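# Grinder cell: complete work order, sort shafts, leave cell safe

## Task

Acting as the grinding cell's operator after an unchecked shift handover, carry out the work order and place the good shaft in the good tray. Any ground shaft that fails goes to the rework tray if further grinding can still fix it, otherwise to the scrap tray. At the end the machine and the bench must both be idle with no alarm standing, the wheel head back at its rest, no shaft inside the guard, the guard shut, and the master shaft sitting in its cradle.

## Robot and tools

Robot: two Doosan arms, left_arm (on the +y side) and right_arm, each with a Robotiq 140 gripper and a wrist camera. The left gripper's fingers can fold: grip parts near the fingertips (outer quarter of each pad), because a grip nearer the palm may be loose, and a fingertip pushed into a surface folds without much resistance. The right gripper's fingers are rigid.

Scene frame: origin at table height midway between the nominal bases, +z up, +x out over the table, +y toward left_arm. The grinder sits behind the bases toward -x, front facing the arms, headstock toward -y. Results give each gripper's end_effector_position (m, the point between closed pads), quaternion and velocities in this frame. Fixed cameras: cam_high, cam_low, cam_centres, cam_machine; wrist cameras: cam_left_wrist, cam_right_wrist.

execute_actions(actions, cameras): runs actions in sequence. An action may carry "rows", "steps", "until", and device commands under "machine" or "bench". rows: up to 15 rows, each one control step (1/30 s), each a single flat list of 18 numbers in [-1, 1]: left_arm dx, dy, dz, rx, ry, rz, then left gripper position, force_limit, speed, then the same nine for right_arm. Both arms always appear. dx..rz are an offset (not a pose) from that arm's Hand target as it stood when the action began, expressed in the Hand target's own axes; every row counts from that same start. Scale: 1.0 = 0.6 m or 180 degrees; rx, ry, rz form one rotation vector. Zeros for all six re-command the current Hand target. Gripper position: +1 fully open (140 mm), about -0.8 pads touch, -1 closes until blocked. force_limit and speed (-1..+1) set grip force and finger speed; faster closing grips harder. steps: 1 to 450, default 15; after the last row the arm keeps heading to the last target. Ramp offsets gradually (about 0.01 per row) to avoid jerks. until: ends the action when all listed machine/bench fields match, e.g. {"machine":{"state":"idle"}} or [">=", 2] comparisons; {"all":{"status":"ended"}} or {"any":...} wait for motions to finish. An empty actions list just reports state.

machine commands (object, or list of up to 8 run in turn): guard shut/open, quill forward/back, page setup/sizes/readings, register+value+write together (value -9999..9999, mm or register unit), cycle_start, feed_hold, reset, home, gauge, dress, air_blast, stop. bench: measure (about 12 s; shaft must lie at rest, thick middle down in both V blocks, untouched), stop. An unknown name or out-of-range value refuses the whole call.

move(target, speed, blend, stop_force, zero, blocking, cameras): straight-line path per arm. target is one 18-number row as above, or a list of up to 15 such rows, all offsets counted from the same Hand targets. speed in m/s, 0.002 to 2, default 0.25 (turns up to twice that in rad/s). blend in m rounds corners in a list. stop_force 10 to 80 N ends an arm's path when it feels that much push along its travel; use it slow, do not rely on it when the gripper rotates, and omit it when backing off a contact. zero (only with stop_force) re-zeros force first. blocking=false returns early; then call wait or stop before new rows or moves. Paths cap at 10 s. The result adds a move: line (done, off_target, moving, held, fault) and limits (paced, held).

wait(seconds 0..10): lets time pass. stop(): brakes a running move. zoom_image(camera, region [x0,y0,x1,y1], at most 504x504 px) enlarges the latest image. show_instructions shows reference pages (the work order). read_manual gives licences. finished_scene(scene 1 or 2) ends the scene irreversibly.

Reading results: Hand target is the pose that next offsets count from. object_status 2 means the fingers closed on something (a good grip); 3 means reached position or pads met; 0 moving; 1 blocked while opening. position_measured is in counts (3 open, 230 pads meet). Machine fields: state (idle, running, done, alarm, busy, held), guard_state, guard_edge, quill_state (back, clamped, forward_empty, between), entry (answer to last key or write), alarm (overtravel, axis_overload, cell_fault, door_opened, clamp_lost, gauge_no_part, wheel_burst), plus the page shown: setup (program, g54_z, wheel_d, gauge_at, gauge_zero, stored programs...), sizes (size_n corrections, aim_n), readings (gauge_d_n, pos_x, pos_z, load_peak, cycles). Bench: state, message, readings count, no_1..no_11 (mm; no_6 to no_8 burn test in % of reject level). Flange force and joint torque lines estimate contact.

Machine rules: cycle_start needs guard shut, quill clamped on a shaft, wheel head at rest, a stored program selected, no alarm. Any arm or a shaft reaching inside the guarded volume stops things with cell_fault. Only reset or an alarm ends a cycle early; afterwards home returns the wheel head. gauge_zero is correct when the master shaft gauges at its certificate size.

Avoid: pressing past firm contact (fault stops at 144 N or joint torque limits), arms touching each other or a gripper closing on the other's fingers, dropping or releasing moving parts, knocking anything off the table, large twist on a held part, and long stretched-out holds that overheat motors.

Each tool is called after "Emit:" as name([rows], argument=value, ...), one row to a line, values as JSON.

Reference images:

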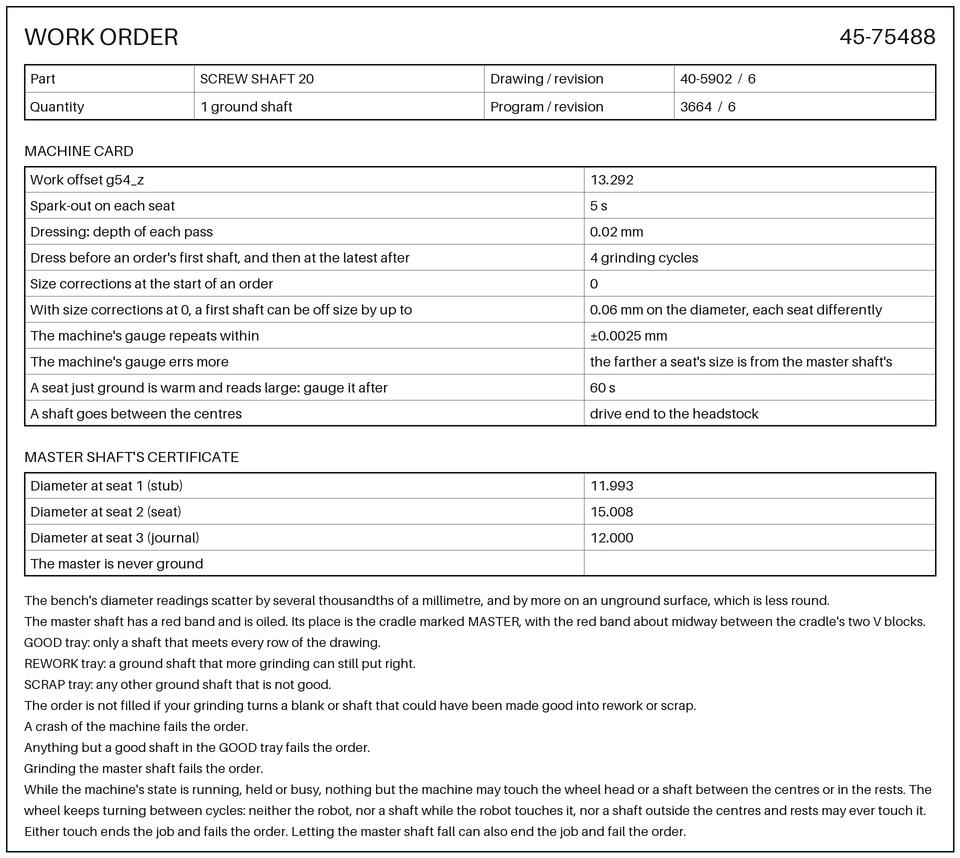

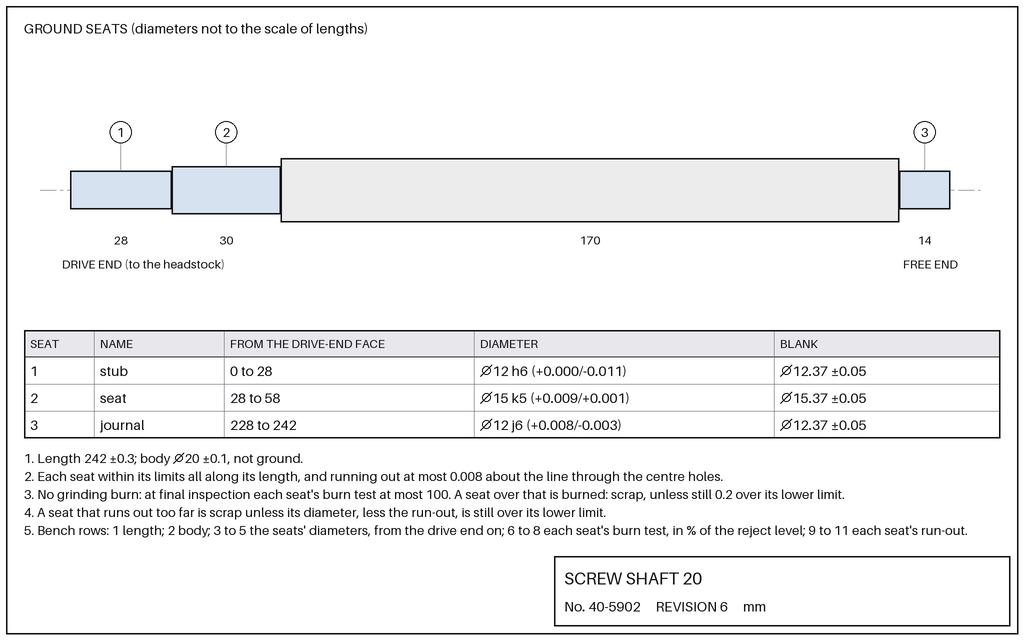

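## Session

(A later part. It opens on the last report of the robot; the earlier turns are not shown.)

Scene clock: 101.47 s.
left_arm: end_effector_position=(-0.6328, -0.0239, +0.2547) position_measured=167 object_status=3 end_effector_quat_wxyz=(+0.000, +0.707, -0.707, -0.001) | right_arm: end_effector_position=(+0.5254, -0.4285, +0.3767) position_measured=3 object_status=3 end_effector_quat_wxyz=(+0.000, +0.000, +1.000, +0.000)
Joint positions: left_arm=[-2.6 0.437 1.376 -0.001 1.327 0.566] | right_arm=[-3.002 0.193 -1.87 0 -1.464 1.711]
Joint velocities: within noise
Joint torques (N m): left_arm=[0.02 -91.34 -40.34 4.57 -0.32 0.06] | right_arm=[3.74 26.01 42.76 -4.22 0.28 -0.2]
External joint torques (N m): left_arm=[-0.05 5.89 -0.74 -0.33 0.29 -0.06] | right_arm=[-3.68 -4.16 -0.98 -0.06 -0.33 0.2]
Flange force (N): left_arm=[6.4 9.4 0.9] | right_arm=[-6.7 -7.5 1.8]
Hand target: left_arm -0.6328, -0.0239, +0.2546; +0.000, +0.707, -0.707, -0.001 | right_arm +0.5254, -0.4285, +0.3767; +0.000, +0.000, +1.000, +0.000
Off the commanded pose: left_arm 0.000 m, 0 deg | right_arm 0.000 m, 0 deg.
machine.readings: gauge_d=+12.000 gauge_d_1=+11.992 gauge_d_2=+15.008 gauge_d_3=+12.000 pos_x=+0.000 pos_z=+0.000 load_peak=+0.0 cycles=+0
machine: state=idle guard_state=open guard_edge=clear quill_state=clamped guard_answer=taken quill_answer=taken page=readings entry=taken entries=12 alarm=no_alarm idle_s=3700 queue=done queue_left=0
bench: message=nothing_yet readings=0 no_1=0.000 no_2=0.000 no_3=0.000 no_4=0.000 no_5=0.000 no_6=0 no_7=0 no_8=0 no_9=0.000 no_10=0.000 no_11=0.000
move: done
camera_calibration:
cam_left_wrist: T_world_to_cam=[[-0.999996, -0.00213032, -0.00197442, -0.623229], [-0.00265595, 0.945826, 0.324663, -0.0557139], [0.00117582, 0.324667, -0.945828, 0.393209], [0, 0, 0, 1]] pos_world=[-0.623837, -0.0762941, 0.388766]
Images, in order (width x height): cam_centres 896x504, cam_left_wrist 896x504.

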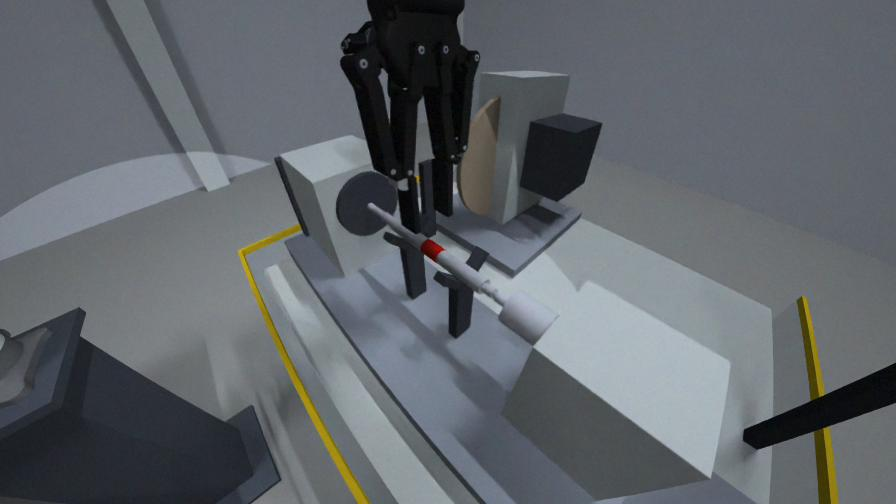

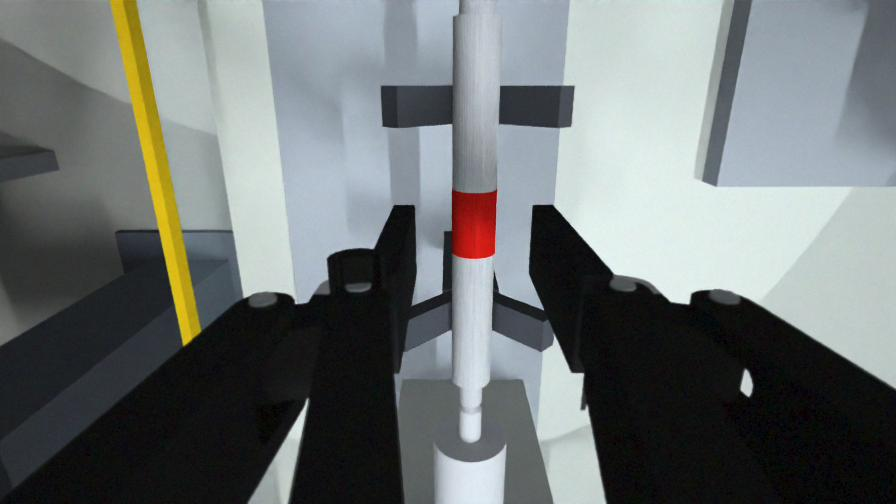

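Emit:
execute_actions([
  {"machine":{"quill":"back"},"steps":100,"until":{"machine":{"quill_state":"back"}}},
], cameras=["cam_left_wrist","cam_centres"])

Emit:
zoom_image(camera="cam_left_wrist", region=[370, 0, 570, 300])

Scene clock: 110.63 s.
left_arm: end_effector_position=(-0.6328, -0.0239, +0.2546) position_measured=167 object_status=3 end_effector_quat_wxyz=(+0.000, +0.707, -0.707, -0.001) | right_arm: end_effector_position=(+0.5254, -0.4285, +0.3767) position_measured=3 object_status=3 end_effector_quat_wxyz=(+0.000, +0.000, +1.000, +0.000)
Joint positions: left_arm=[-2.6 0.437 1.376 -0.001 1.327 0.566] | right_arm=[-3.002 0.193 -1.87 0 -1.464 1.711]
Joint velocities: within noise
Joint torques (N m): left_arm=[0.24 -91.05 -40.52 4.52 -0.32 0.05] | right_arm=[3.73 26.03 42.82 -4.2 0.31 -0.15]
External joint torques (N m): left_arm=[-0.22 6.35 -0.35 -0.29 0.28 -0.05] | right_arm=[-3.69 -4.15 -1.02 -0.08 -0.37 0.15]
Flange force (N): left_arm=[6.1 9.3 1.6] | right_arm=[-6.6 -7.7 1.8]
Hand target: left_arm -0.6328, -0.0239, +0.2546; +0.000, +0.707, -0.707, -0.001 | right_arm +0.5254, -0.4285, +0.3767; +0.000, +0.000, +1.000, +0.000
Tool commands: left_gripper/position=-0.3 left_gripper/force_limit=+1.0 left_gripper/speed=-0.5 right_gripper/position=+1.0 right_gripper/force_limit=+1.0 right_gripper/speed=+1.0
Off the commanded pose: left_arm 0.000 m, 0 deg | right_arm 0.000 m, 0 deg.
machine.readings: gauge_d=+12.000 gauge_d_1=+0.000 gauge_d_2=+0.000 gauge_d_3=+0.000 pos_x=+0.000 pos_z=+0.000 load_peak=+0.0 cycles=+0
machine: state=idle guard_state=open guard_edge=clear quill_state=back guard_answer=taken quill_answer=taken page=readings entry=taken entries=12 alarm=no_alarm idle_s=3710 queue=running queue_left=0
bench: message=nothing_yet readings=0 no_1=0.000 no_2=0.000 no_3=0.000 no_4=0.000 no_5=0.000 no_6=0 no_7=0 no_8=0 no_9=0.000 no_10=0.000 no_11=0.000
camera_calibration:
cam_left_wrist: T_world_to_cam=[[-0.999996, -0.00213032, -0.00197442, -0.623229], [-0.00265595, 0.945826, 0.324663, -0.0557139], [0.00117582, 0.324667, -0.945828, 0.393209], [0, 0, 0, 1]] pos_world=[-0.623837, -0.0762941, 0.388766]
Images, in order (width x height): cam_centres 896x504, cam_left_wrist 896x504.

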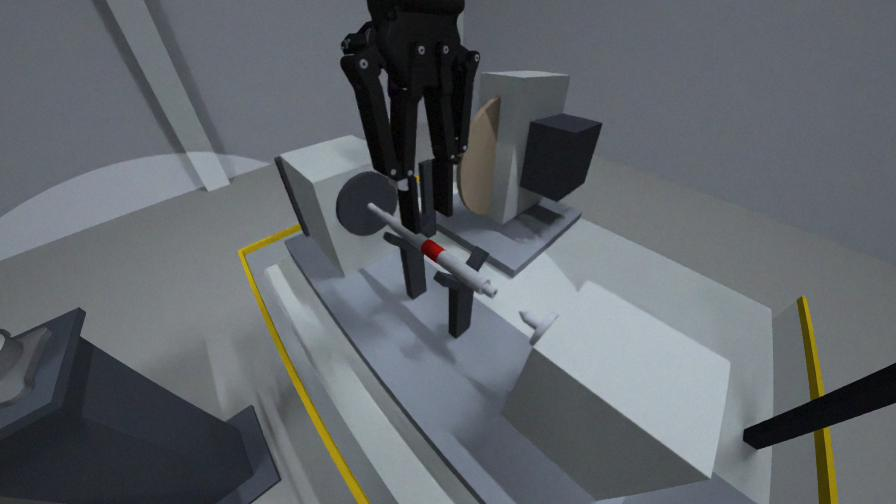

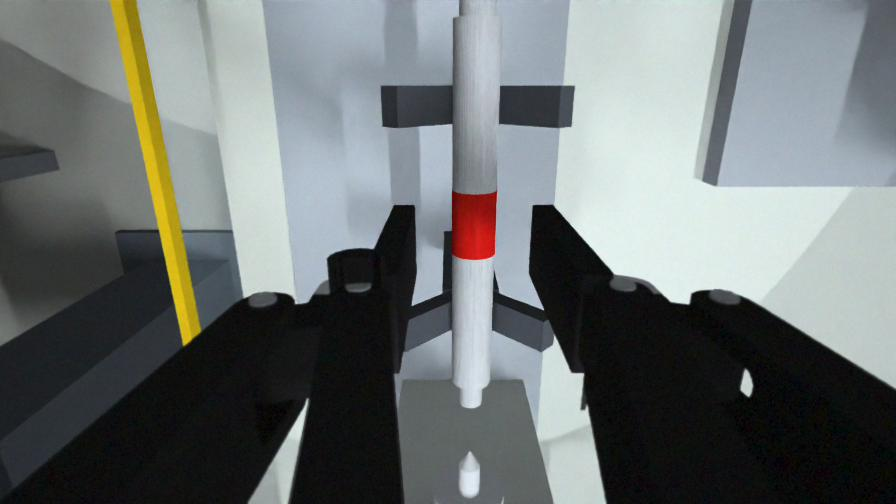

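Scaled by 1.680 from the camera's 896x504 image, which has a finer 1280x720 frame.

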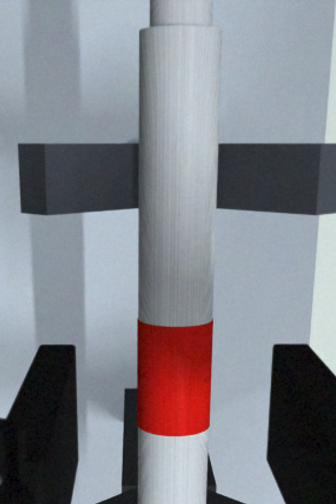

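Emit:
move(target=[-0.0013,0.002,0.0518,0,0,0,-0.3,1,-0.5,0,0,0,0,0,0,1,1,1], speed=0.06, cameras=["cam_left_wrist","cam_centres"])

Emit:
zoom_image(camera="cam_centres", region=[340, 100, 560, 340])

Scene clock: 115.80 s.
left_arm: end_effector_position=(-0.6340, -0.0231, +0.2236) position_measured=167 object_status=3 end_effector_quat_wxyz=(+0.000, +0.707, -0.707, -0.001) | right_arm: end_effector_position=(+0.5254, -0.4285, +0.3767) position_measured=3 object_status=3 end_effector_quat_wxyz=(+0.000, +0.000, +1.000, +0.000)
Joint positions: left_arm=[-2.601 0.452 1.413 -0.001 1.277 0.565] | right_arm=[-3.002 0.193 -1.87 0 -1.464 1.711]
Joint velocities: within noise
Joint torques (N m): left_arm=[-0.67 -92.58 -40.07 4.44 -0.38 0] | right_arm=[4.11 26.02 42.69 -4.17 0.28 -0.13]
External joint torques (N m): left_arm=[0.64 6.68 -0.36 -0.26 0.35 0] | right_arm=[-4.09 -4.26 -1.07 -0.1 -0.35 0.13]
Flange force (N): left_arm=[7.3 9.1 2.2] | right_arm=[-6.9 -8.6 1.9]
Hand target: left_arm -0.6340, -0.0231, +0.2236; +0.000, +0.707, -0.707, -0.001 | right_arm +0.5254, -0.4285, +0.3767; +0.000, +0.000, +1.000, +0.000
Off the commanded pose: left_arm 0.000 m, 0 deg | right_arm 0.000 m, 0 deg.
machine.readings: gauge_d=+12.000 gauge_d_1=+0.000 gauge_d_2=+0.000 gauge_d_3=+0.000 pos_x=+0.000 pos_z=+0.000 load_peak=+0.0 cycles=+0
machine: state=idle guard_state=open guard_edge=clear quill_state=back guard_answer=taken quill_answer=taken page=readings entry=taken entries=12 alarm=no_alarm idle_s=3715 queue=done queue_left=0
bench: message=nothing_yet readings=0 no_1=0.000 no_2=0.000 no_3=0.000 no_4=0.000 no_5=0.000 no_6=0 no_7=0 no_8=0 no_9=0.000 no_10=0.000 no_11=0.000
move: done
camera_calibration:
cam_left_wrist: T_world_to_cam=[[-0.999996, -0.00213032, -0.00197442, -0.624589], [-0.00265595, 0.945826, 0.324663, -0.046377], [0.00117582, 0.324667, -0.945828, 0.363536], [0, 0, 0, 1]] pos_world=[-0.625137, -0.0754941, 0.357666]
Images, in order (width x height): cam_centres 896x504, cam_left_wrist 896x504.

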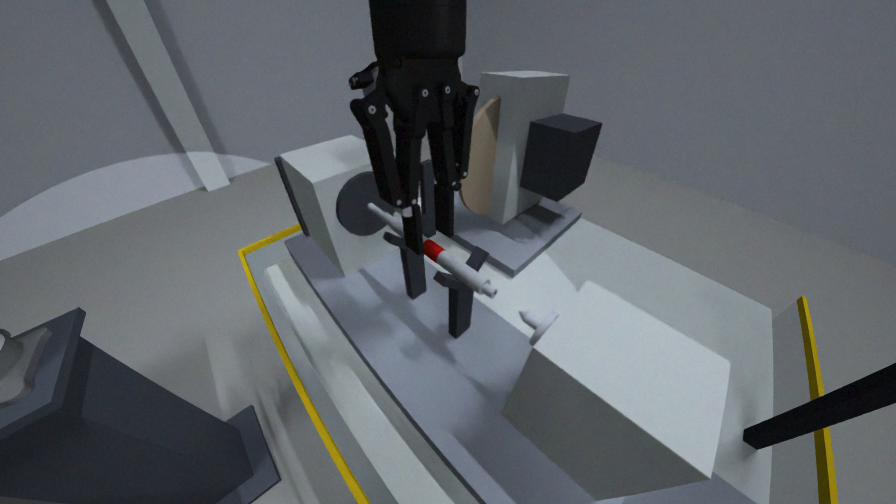

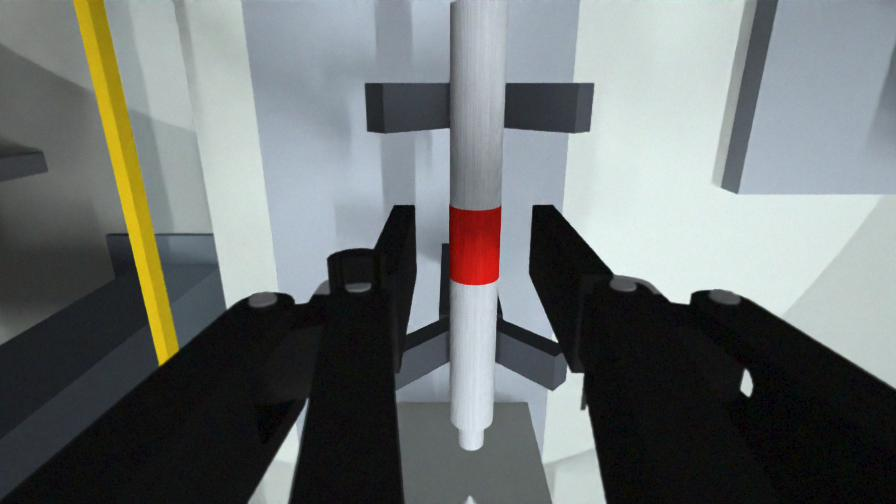

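Scaled by 2.100 from the camera's 896x504 image, which has a finer 1280x720 frame.

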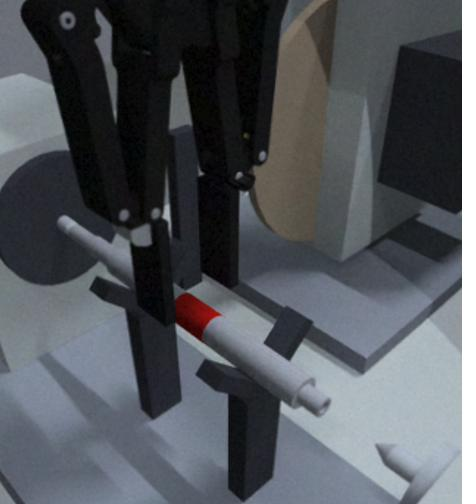

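Emit:
execute_actions([
  {"rows":[[0,0,0,0,0,0,-1,1,-1,0,0,0,0,0,0,1,1,1]],"steps":75},
], cameras=["cam_left_wrist","cam_centres"])

Emit:
zoom_image(camera="cam_centres", region=[340, 100, 560, 340])

Scene clock: 124.53 s.
left_arm: end_effector_position=(-0.6340, -0.0231, +0.2236) position_measured=233 object_status=3 end_effector_quat_wxyz=(+0.000, +0.707, -0.707, -0.001) | right_arm: end_effector_position=(+0.5254, -0.4285, +0.3767) position_measured=3 object_status=3 end_effector_quat_wxyz=(+0.000, +0.000, +1.000, +0.000)
Joint positions: left_arm=[-2.601 0.452 1.413 -0.001 1.277 0.565] | right_arm=[-3.002 0.193 -1.87 0 -1.464 1.711]
Joint velocities: within noise
Joint torques (N m): left_arm=[-0.18 -91.92 -40.25 4.36 -0.37 0.04] | right_arm=[3.92 26.14 42.75 -4.2 0.28 -0.13]
External joint torques (N m): left_arm=[0.12 7.3 0.2 -0.22 0.32 -0.04] | right_arm=[-3.86 -4.36 -1.08 -0.08 -0.34 0.13]
Flange force (N): left_arm=[6.5 9.2 3.1] | right_arm=[-7.0 -8.1 2.0]
Hand target: left_arm -0.6340, -0.0231, +0.2236; +0.000, +0.707, -0.707, -0.001 | right_arm +0.5254, -0.4285, +0.3767; +0.000, +0.000, +1.000, +0.000
Off the commanded pose: left_arm 0.000 m, 0 deg | right_arm 0.000 m, 0 deg.
machine.readings: gauge_d=+12.000 gauge_d_1=+0.000 gauge_d_2=+0.000 gauge_d_3=+0.000 pos_x=+0.000 pos_z=+0.000 load_peak=+0.0 cycles=+0
machine: state=idle guard_state=open guard_edge=clear quill_state=back guard_answer=taken quill_answer=taken page=readings entry=taken entries=12 alarm=no_alarm idle_s=3723 queue=done queue_left=0
bench: message=nothing_yet readings=0 no_1=0.000 no_2=0.000 no_3=0.000 no_4=0.000 no_5=0.000 no_6=0 no_7=0 no_8=0 no_9=0.000 no_10=0.000 no_11=0.000
camera_calibration:
cam_left_wrist: T_world_to_cam=[[-0.999996, -0.00213032, -0.00197442, -0.624589], [-0.00265595, 0.945826, 0.324663, -0.046377], [0.00117582, 0.324667, -0.945828, 0.363536], [0, 0, 0, 1]] pos_world=[-0.625137, -0.0754941, 0.357666]
Images, in order (width x height): cam_centres 896x504, cam_left_wrist 896x504.

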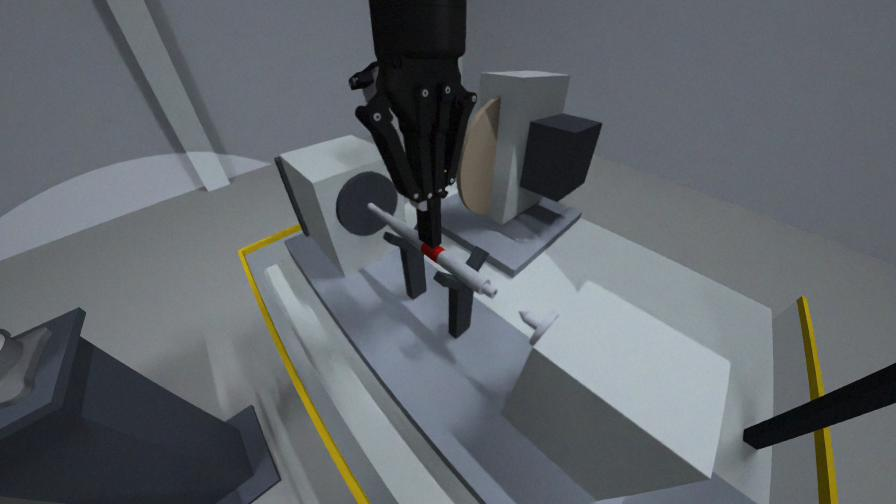

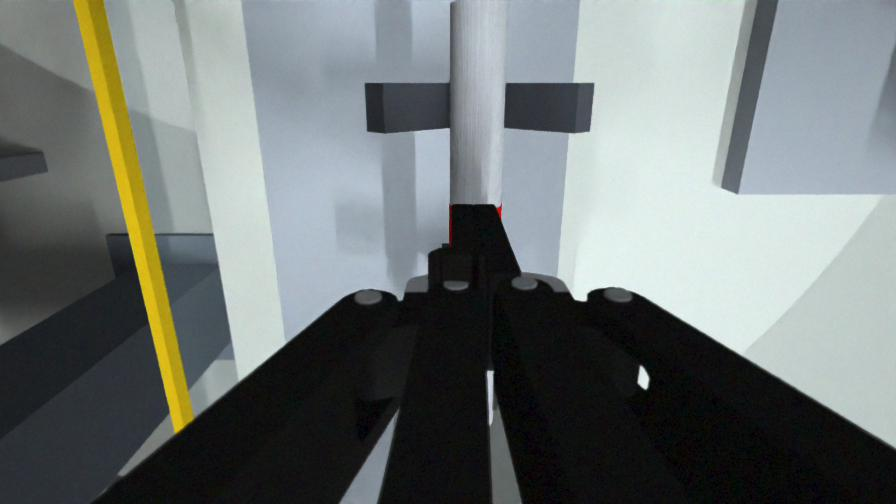

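Scaled by 2.100 from the camera's 896x504 image, which has a finer 1280x720 frame.

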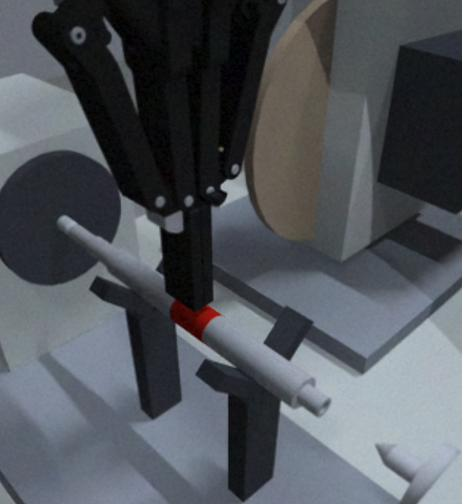

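Emit:
zoom_image(camera="cam_left_wrist", region=[430, 130, 530, 230])

Emit:
zoom_image(camera="cam_centres", region=[400, 190, 480, 270])

Scaled by 5.040 from the camera's 896x504 image, which has a finer 1280x720 frame.

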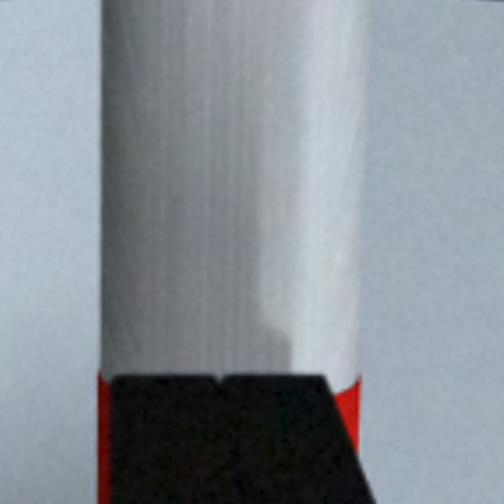

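Scaled by 6.300 from the camera's 896x504 image, which has a finer 1280x720 frame.

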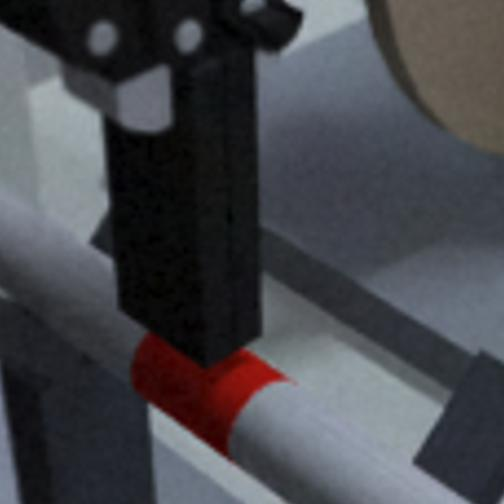

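Emit:
move([
  [0,0,0,0,0,0,-0.3,1,-0.5,0,0,0,0,0,0,1,1,1],
  [0,0,0.036,0,0,0,-0.3,1,-0.5,0,0,0,0,0,0,1,1,1],
], speed=0.05, cameras=["cam_left_wrist","cam_centres"])

Emit:
zoom_image(camera="cam_centres", region=[380, 170, 500, 290])

Scene clock: 144.33 s.
left_arm: end_effector_position=(-0.6340, -0.0231, +0.2020) position_measured=167 object_status=3 end_effector_quat_wxyz=(+0.000, +0.707, -0.707, -0.001) | right_arm: end_effector_position=(+0.5254, -0.4285, +0.3767) position_measured=3 object_status=3 end_effector_quat_wxyz=(+0.000, +0.000, +1.000, +0.000)
Joint positions: left_arm=[-2.601 0.462 1.437 -0.001 1.242 0.565] | right_arm=[-3.002 0.193 -1.87 0 -1.464 1.711]
Joint velocities: within noise
Joint torques (N m): left_arm=[-0.1 -92.82 -39.76 4.32 -0.1 -0.02] | right_arm=[3.94 26.04 42.72 -4.18 0.27 -0.11]
External joint torques (N m): left_arm=[0.21 5.9 -0.36 -0.16 0.07 0.02] | right_arm=[-3.96 -4.06 -0.79 -0.12 -0.32 0.11]
Flange force (N): left_arm=[5.9 8.1 2.6] | right_arm=[-6.9 -8.4 1.5]
Hand target: left_arm -0.6341, -0.0231, +0.2020; +0.000, +0.707, -0.707, -0.001 | right_arm +0.5254, -0.4285, +0.3767; +0.000, +0.000, +1.000, +0.000
Off the commanded pose: left_arm 0.000 m, 0 deg | right_arm 0.000 m, 0 deg.
machine.readings: gauge_d=+12.000 gauge_d_1=+0.000 gauge_d_2=+0.000 gauge_d_3=+0.000 pos_x=+0.000 pos_z=+0.000 load_peak=+0.0 cycles=+0
machine: state=idle guard_state=open guard_edge=clear quill_state=back guard_answer=taken quill_answer=taken page=readings entry=taken entries=12 alarm=no_alarm idle_s=3743 queue=done queue_left=0
bench: message=nothing_yet readings=0 no_1=0.000 no_2=0.000 no_3=0.000 no_4=0.000 no_5=0.000 no_6=0 no_7=0 no_8=0 no_9=0.000 no_10=0.000 no_11=0.000
move: done
camera_calibration:
cam_left_wrist: T_world_to_cam=[[-0.999996, -0.00213032, -0.00197442, -0.624631], [-0.00265595, 0.945826, 0.324663, -0.0393642], [0.00117582, 0.324667, -0.945828, 0.343106], [0, 0, 0, 1]] pos_world=[-0.625137, -0.0754941, 0.336066]
Images, in order (width x height): cam_centres 896x504, cam_left_wrist 896x504.

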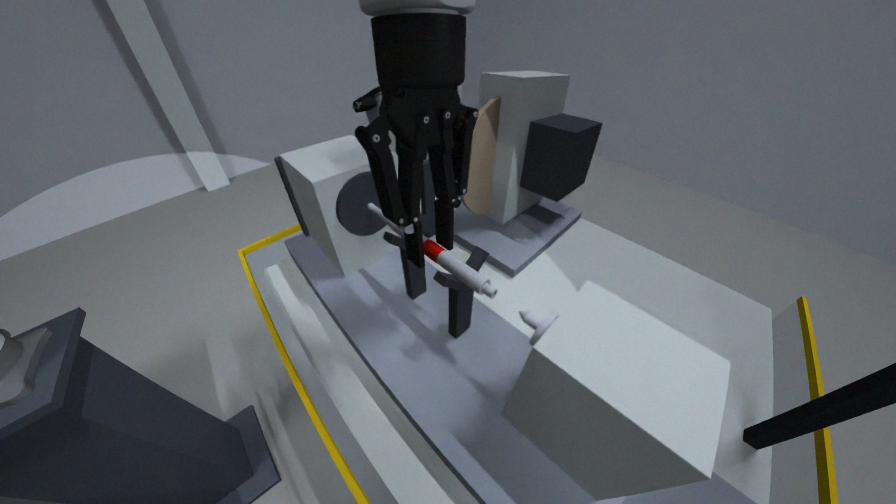

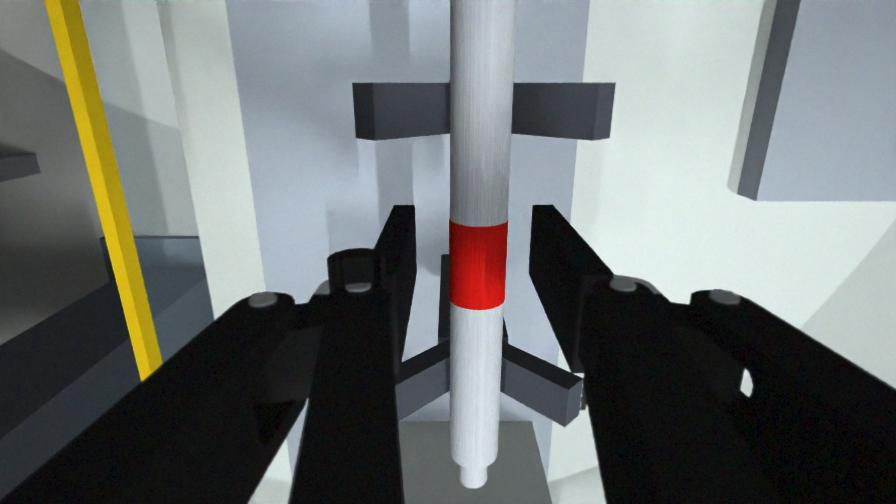

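Scaled by 4.200 from the camera's 896x504 image, which has a finer 1280x720 frame.

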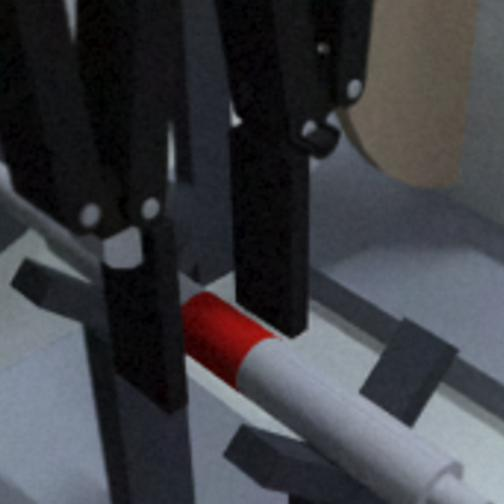

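Emit:
move(target=[0,0.003,0.001,0,0,0,-0.3,1,-0.5,0,0,0,0,0,0,1,1,1], speed=0.05, cameras=[])

Emit:
execute_actions([
  {"rows":[[0,0,0,0,0,0,-1,1,-1,0,0,0,0,0,0,1,1,1]],"steps":75},
], cameras=["cam_left_wrist","cam_centres"])

Emit:
zoom_image(camera="cam_centres", region=[380, 170, 500, 290])

Scene clock: 155.27 s.
left_arm: end_effector_position=(-0.6359, -0.0231, +0.2014) position_measured=167 object_status=3 end_effector_quat_wxyz=(+0.000, +0.707, -0.707, -0.001) | right_arm: end_effector_position=(+0.5254, -0.4285, +0.3767) position_measured=3 object_status=3 end_effector_quat_wxyz=(+0.000, +0.000, +1.000, +0.000)
Joint positions: left_arm=[-2.603 0.465 1.434 -0.001 1.242 0.563] | right_arm=[-3.002 0.193 -1.87 0 -1.464 1.711]
Joint velocities: within noise
Joint torques (N m): left_arm=[-0.15 -93.17 -39.75 4.25 -0.36 -0.03] | right_arm=[4.44 25.87 42.72 -4.18 0.28 -0.19]
External joint torques (N m): left_arm=[0.29 5.62 -0.47 -0.08 0.33 0.03] | right_arm=[-4.56 -3.89 -0.89 -0.12 -0.34 0.19]
Flange force (N): left_arm=[6.1 8.0 1.9] | right_arm=[-6.6 -9.6 1.6]
Hand target: left_arm -0.6359, -0.0231, +0.2014; +0.000, +0.707, -0.707, -0.001 | right_arm +0.5254, -0.4285, +0.3767; +0.000, +0.000, +1.000, +0.000
Off the commanded pose: left_arm 0.000 m, 0 deg | right_arm 0.000 m, 0 deg.
machine.readings: gauge_d=+12.000 gauge_d_1=+0.000 gauge_d_2=+0.000 gauge_d_3=+0.000 pos_x=+0.000 pos_z=+0.000 load_peak=+0.0 cycles=+0
machine: state=idle guard_state=open guard_edge=clear quill_state=back guard_answer=taken quill_answer=taken page=readings entry=taken entries=12 alarm=no_alarm idle_s=3754 queue=done queue_left=0
bench: message=nothing_yet readings=0 no_1=0.000 no_2=0.000 no_3=0.000 no_4=0.000 no_5=0.000 no_6=0 no_7=0 no_8=0 no_9=0.000 no_10=0.000 no_11=0.000
move: done
No camera images: "cameras" was empty.

Scene clock: 157.97 s.
left_arm: end_effector_position=(-0.6359, -0.0231, +0.2014) position_measured=204 object_status=2 end_effector_quat_wxyz=(+0.000, +0.707, -0.707, -0.001) | right_arm: end_effector_position=(+0.5254, -0.4285, +0.3767) position_measured=3 object_status=3 end_effector_quat_wxyz=(+0.000, +0.000, +1.000, +0.000)
Joint positions: left_arm=[-2.603 0.465 1.434 -0.001 1.242 0.563] | right_arm=[-3.002 0.193 -1.87 0 -1.464 1.711]
Joint velocities: within noise
Joint torques (N m): left_arm=[-4.25 -82.89 -39.6 2.6 -4.27 -0.18] | right_arm=[3.69 25.86 42.94 -4.2 0.26 -0.21]
External joint torques (N m): left_arm=[4.32 -3.91 -0.4 1.55 4.23 0.18] | right_arm=[-3.71 -3.97 -1.18 -0.09 -0.31 0.21]
Flange force (N): left_arm=[3.8 -4.3 -9.3] | right_arm=[-6.1 -7.6 2.1]
Hand target: left_arm -0.6359, -0.0231, +0.2014; +0.000, +0.707, -0.707, -0.001 | right_arm +0.5254, -0.4285, +0.3767; +0.000, +0.000, +1.000, +0.000
Off the commanded pose: left_arm 0.000 m, 0 deg | right_arm 0.000 m, 0 deg.
machine.readings: gauge_d=+12.000 gauge_d_1=+0.000 gauge_d_2=+0.000 gauge_d_3=+0.000 pos_x=+0.000 pos_z=+0.000 load_peak=+0.0 cycles=+0
machine: state=idle guard_state=open guard_edge=clear quill_state=back guard_answer=taken quill_answer=taken page=readings entry=taken entries=12 alarm=no_alarm idle_s=3756 queue=done queue_left=0
bench: message=nothing_yet readings=0 no_1=0.000 no_2=0.000 no_3=0.000 no_4=0.000 no_5=0.000 no_6=0 no_7=0 no_8=0 no_9=0.000 no_10=0.000 no_11=0.000
camera_calibration:
cam_left_wrist: T_world_to_cam=[[-0.999996, -0.00213032, -0.00197442, -0.626433], [-0.00265595, 0.945826, 0.324663, -0.0391742], [0.00117582, 0.324667, -0.945828, 0.34254], [0, 0, 0, 1]] pos_world=[-0.626937, -0.0754941, 0.335466]
Images, in order (width x height): cam_centres 896x504, cam_left_wrist 896x504.

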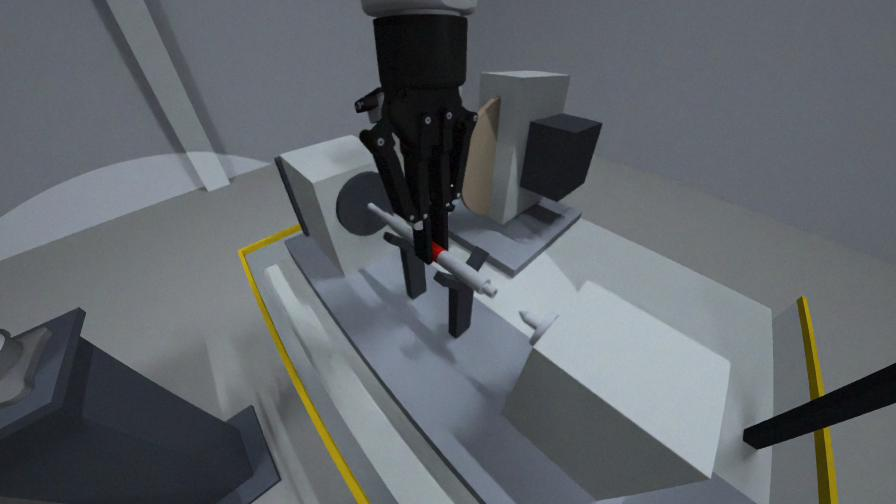

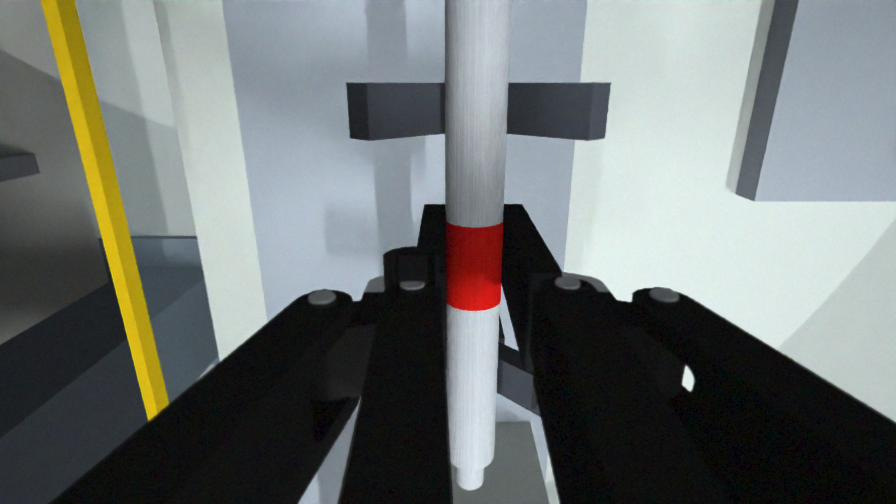

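Scaled by 4.200 from the camera's 896x504 image, which has a finer 1280x720 frame.

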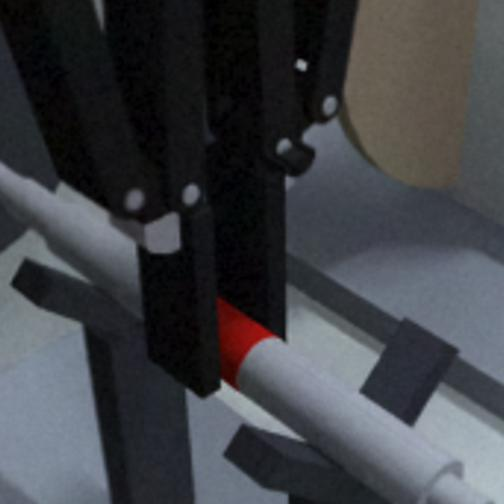

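Emit:
move([
  [-0.02,0,-0.001,0,0,0,-1,1,-1,0,0,0,0,0,0,1,1,1],
  [-0.02,0,-0.02,0,0,0,-1,1,-1,0,0,0,0,0,0,1,1,1],
], speed=0.04, cameras=["cam_left_wrist","cam_centres"])

Scene clock: 165.10 s.
left_arm: end_effector_position=(-0.6358, -0.0111, +0.2133) position_measured=204 object_status=2 end_effector_quat_wxyz=(+0.000, +0.707, -0.707, -0.001) | right_arm: end_effector_position=(+0.5254, -0.4285, +0.3767) position_measured=3 object_status=3 end_effector_quat_wxyz=(+0.000, +0.000, +1.000, +0.000)
Joint positions: left_arm=[-2.615 0.448 1.437 -0.001 1.256 0.551] | right_arm=[-3.002 0.193 -1.87 0 -1.464 1.711]
Joint velocities: within noise
Joint torques (N m): left_arm=[-0.09 -96.15 -42.16 4.42 -0.51 0.04] | right_arm=[3.88 26.2 42.83 -4.17 0.25 -0.16]
External joint torques (N m): left_arm=[-0.07 12.02 2.39 -0.31 0.47 -0.04] | right_arm=[-3.85 -4.28 -0.96 -0.13 -0.3 0.16]
Flange force (N): left_arm=[7.4 11.2 8.0] | right_arm=[-7.0 -8.0 1.8]
Hand target: left_arm -0.6358, -0.0111, +0.2134; +0.000, +0.707, -0.707, -0.001 | right_arm +0.5254, -0.4285, +0.3767; +0.000, +0.000, +1.000, +0.000
Off the commanded pose: left_arm 0.000 m, 0 deg | right_arm 0.000 m, 0 deg.
machine.readings: gauge_d=+12.000 gauge_d_1=+0.000 gauge_d_2=+0.000 gauge_d_3=+0.000 pos_x=+0.000 pos_z=+0.000 load_peak=+0.0 cycles=+0
machine: state=idle guard_state=open guard_edge=clear quill_state=back guard_answer=taken quill_answer=taken page=readings entry=taken entries=12 alarm=no_alarm idle_s=3763 queue=done queue_left=0
bench: message=nothing_yet readings=0 no_1=0.000 no_2=0.000 no_3=0.000 no_4=0.000 no_5=0.000 no_6=0 no_7=0 no_8=0 no_9=0.000 no_10=0.000 no_11=0.000
move: done
camera_calibration:
cam_left_wrist: T_world_to_cam=[[-0.999996, -0.0021302, -0.00197461, -0.626383], [-0.00265601, 0.945795, 0.324753, -0.0544531], [0.00117579, 0.324757, -0.945797, 0.349989], [0, 0, 0, 1]] pos_world=[-0.626937, -0.0634942, 0.347466]
Images, in order (width x height): cam_centres 896x504, cam_left_wrist 896x504.

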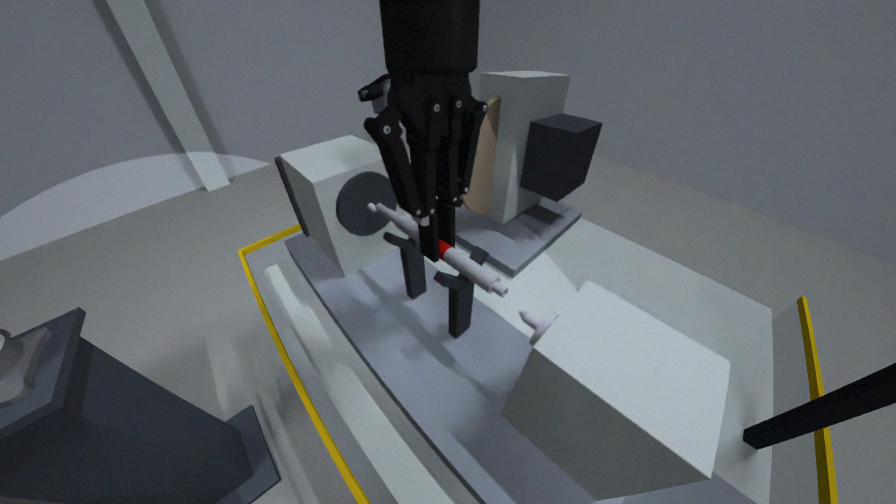

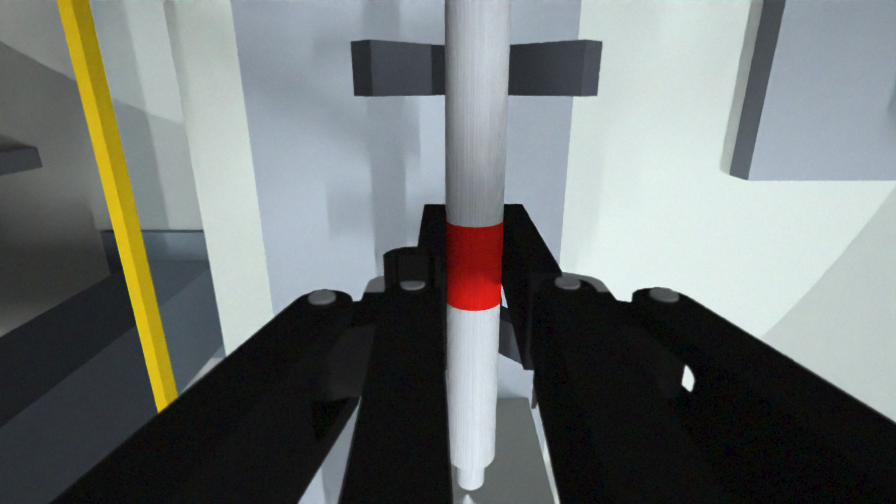

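Emit:
move([
  [-0.02,0,-0.33,0,0,0,-1,1,-1,0,0,0,0,0,0,1,1,1],
  [-0.02,-0.99,-0.5,0,0,0,-1,1,-1,0,0,0,0,0,0,1,1,1],
], speed=0.3, blend=0.05, cameras=["cam_left_wrist"])

Scene clock: 178.40 s.
left_arm: end_effector_position=(-0.0416, +0.0010, +0.5128) position_measured=204 object_status=2 end_effector_quat_wxyz=(+0.000, +0.707, -0.707, -0.001) | right_arm: end_effector_position=(+0.5254, -0.4285, +0.3767) position_measured=3 object_status=3 end_effector_quat_wxyz=(+0.000, +0.000, +1.000, +0.000)
Joint positions: left_arm=[-1.832 -0.184 1.619 -0.001 1.707 1.334] | right_arm=[-3.002 0.193 -1.87 0 -1.464 1.711]
Joint velocities: within noise
Joint torques (N m): left_arm=[-1.53 -29.33 -44.23 4.5 -0.45 -0.11] | right_arm=[4.02 26.29 42.85 -4.16 0.27 -0.15]
External joint torques (N m): left_arm=[1.48 6.86 2.51 -0.21 0.39 0.11] | right_arm=[-4.03 -4.49 -1.19 -0.11 -0.32 0.15]
Flange force (N): left_arm=[8.4 -2.3 2.8] | right_arm=[-7.1 -8.4 2.2]
Hand target: left_arm -0.0415, +0.0010, +0.5128; +0.000, +0.707, -0.707, -0.001 | right_arm +0.5254, -0.4285, +0.3767; +0.000, +0.000, +1.000, +0.000
Off the commanded pose: left_arm 0.000 m, 0 deg | right_arm 0.000 m, 0 deg.
machine.readings: gauge_d=+12.000 gauge_d_1=+0.000 gauge_d_2=+0.000 gauge_d_3=+0.000 pos_x=+0.000 pos_z=+0.000 load_peak=+0.0 cycles=+0
machine: state=idle guard_state=open guard_edge=clear quill_state=back guard_answer=taken quill_answer=taken page=readings entry=taken entries=12 alarm=no_alarm idle_s=3777 queue=done queue_left=0
bench: message=nothing_yet readings=0 no_1=0.000 no_2=0.000 no_3=0.000 no_4=0.000 no_5=0.000 no_6=0 no_7=0 no_8=0 no_9=0.000 no_10=0.000 no_11=0.000
move: done
camera_calibration:
cam_left_wrist: T_world_to_cam=[[-0.999996, -0.00213032, -0.00197442, -0.0314689], [-0.00265595, 0.945826, 0.324663, -0.16149], [0.00117582, 0.324667, -0.945828, 0.628548], [0, 0, 0, 1]] pos_world=[-0.0326367, -0.0513941, 0.646866]
Images, in order (width x height): cam_left_wrist 896x504.

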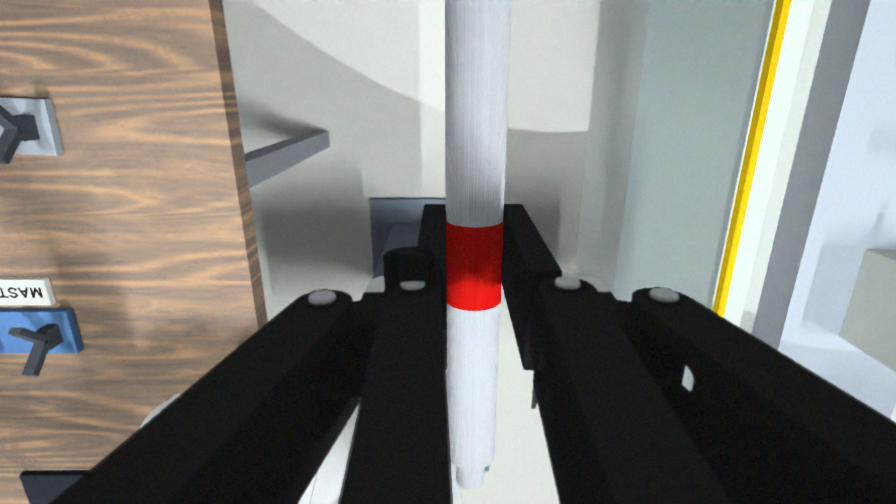

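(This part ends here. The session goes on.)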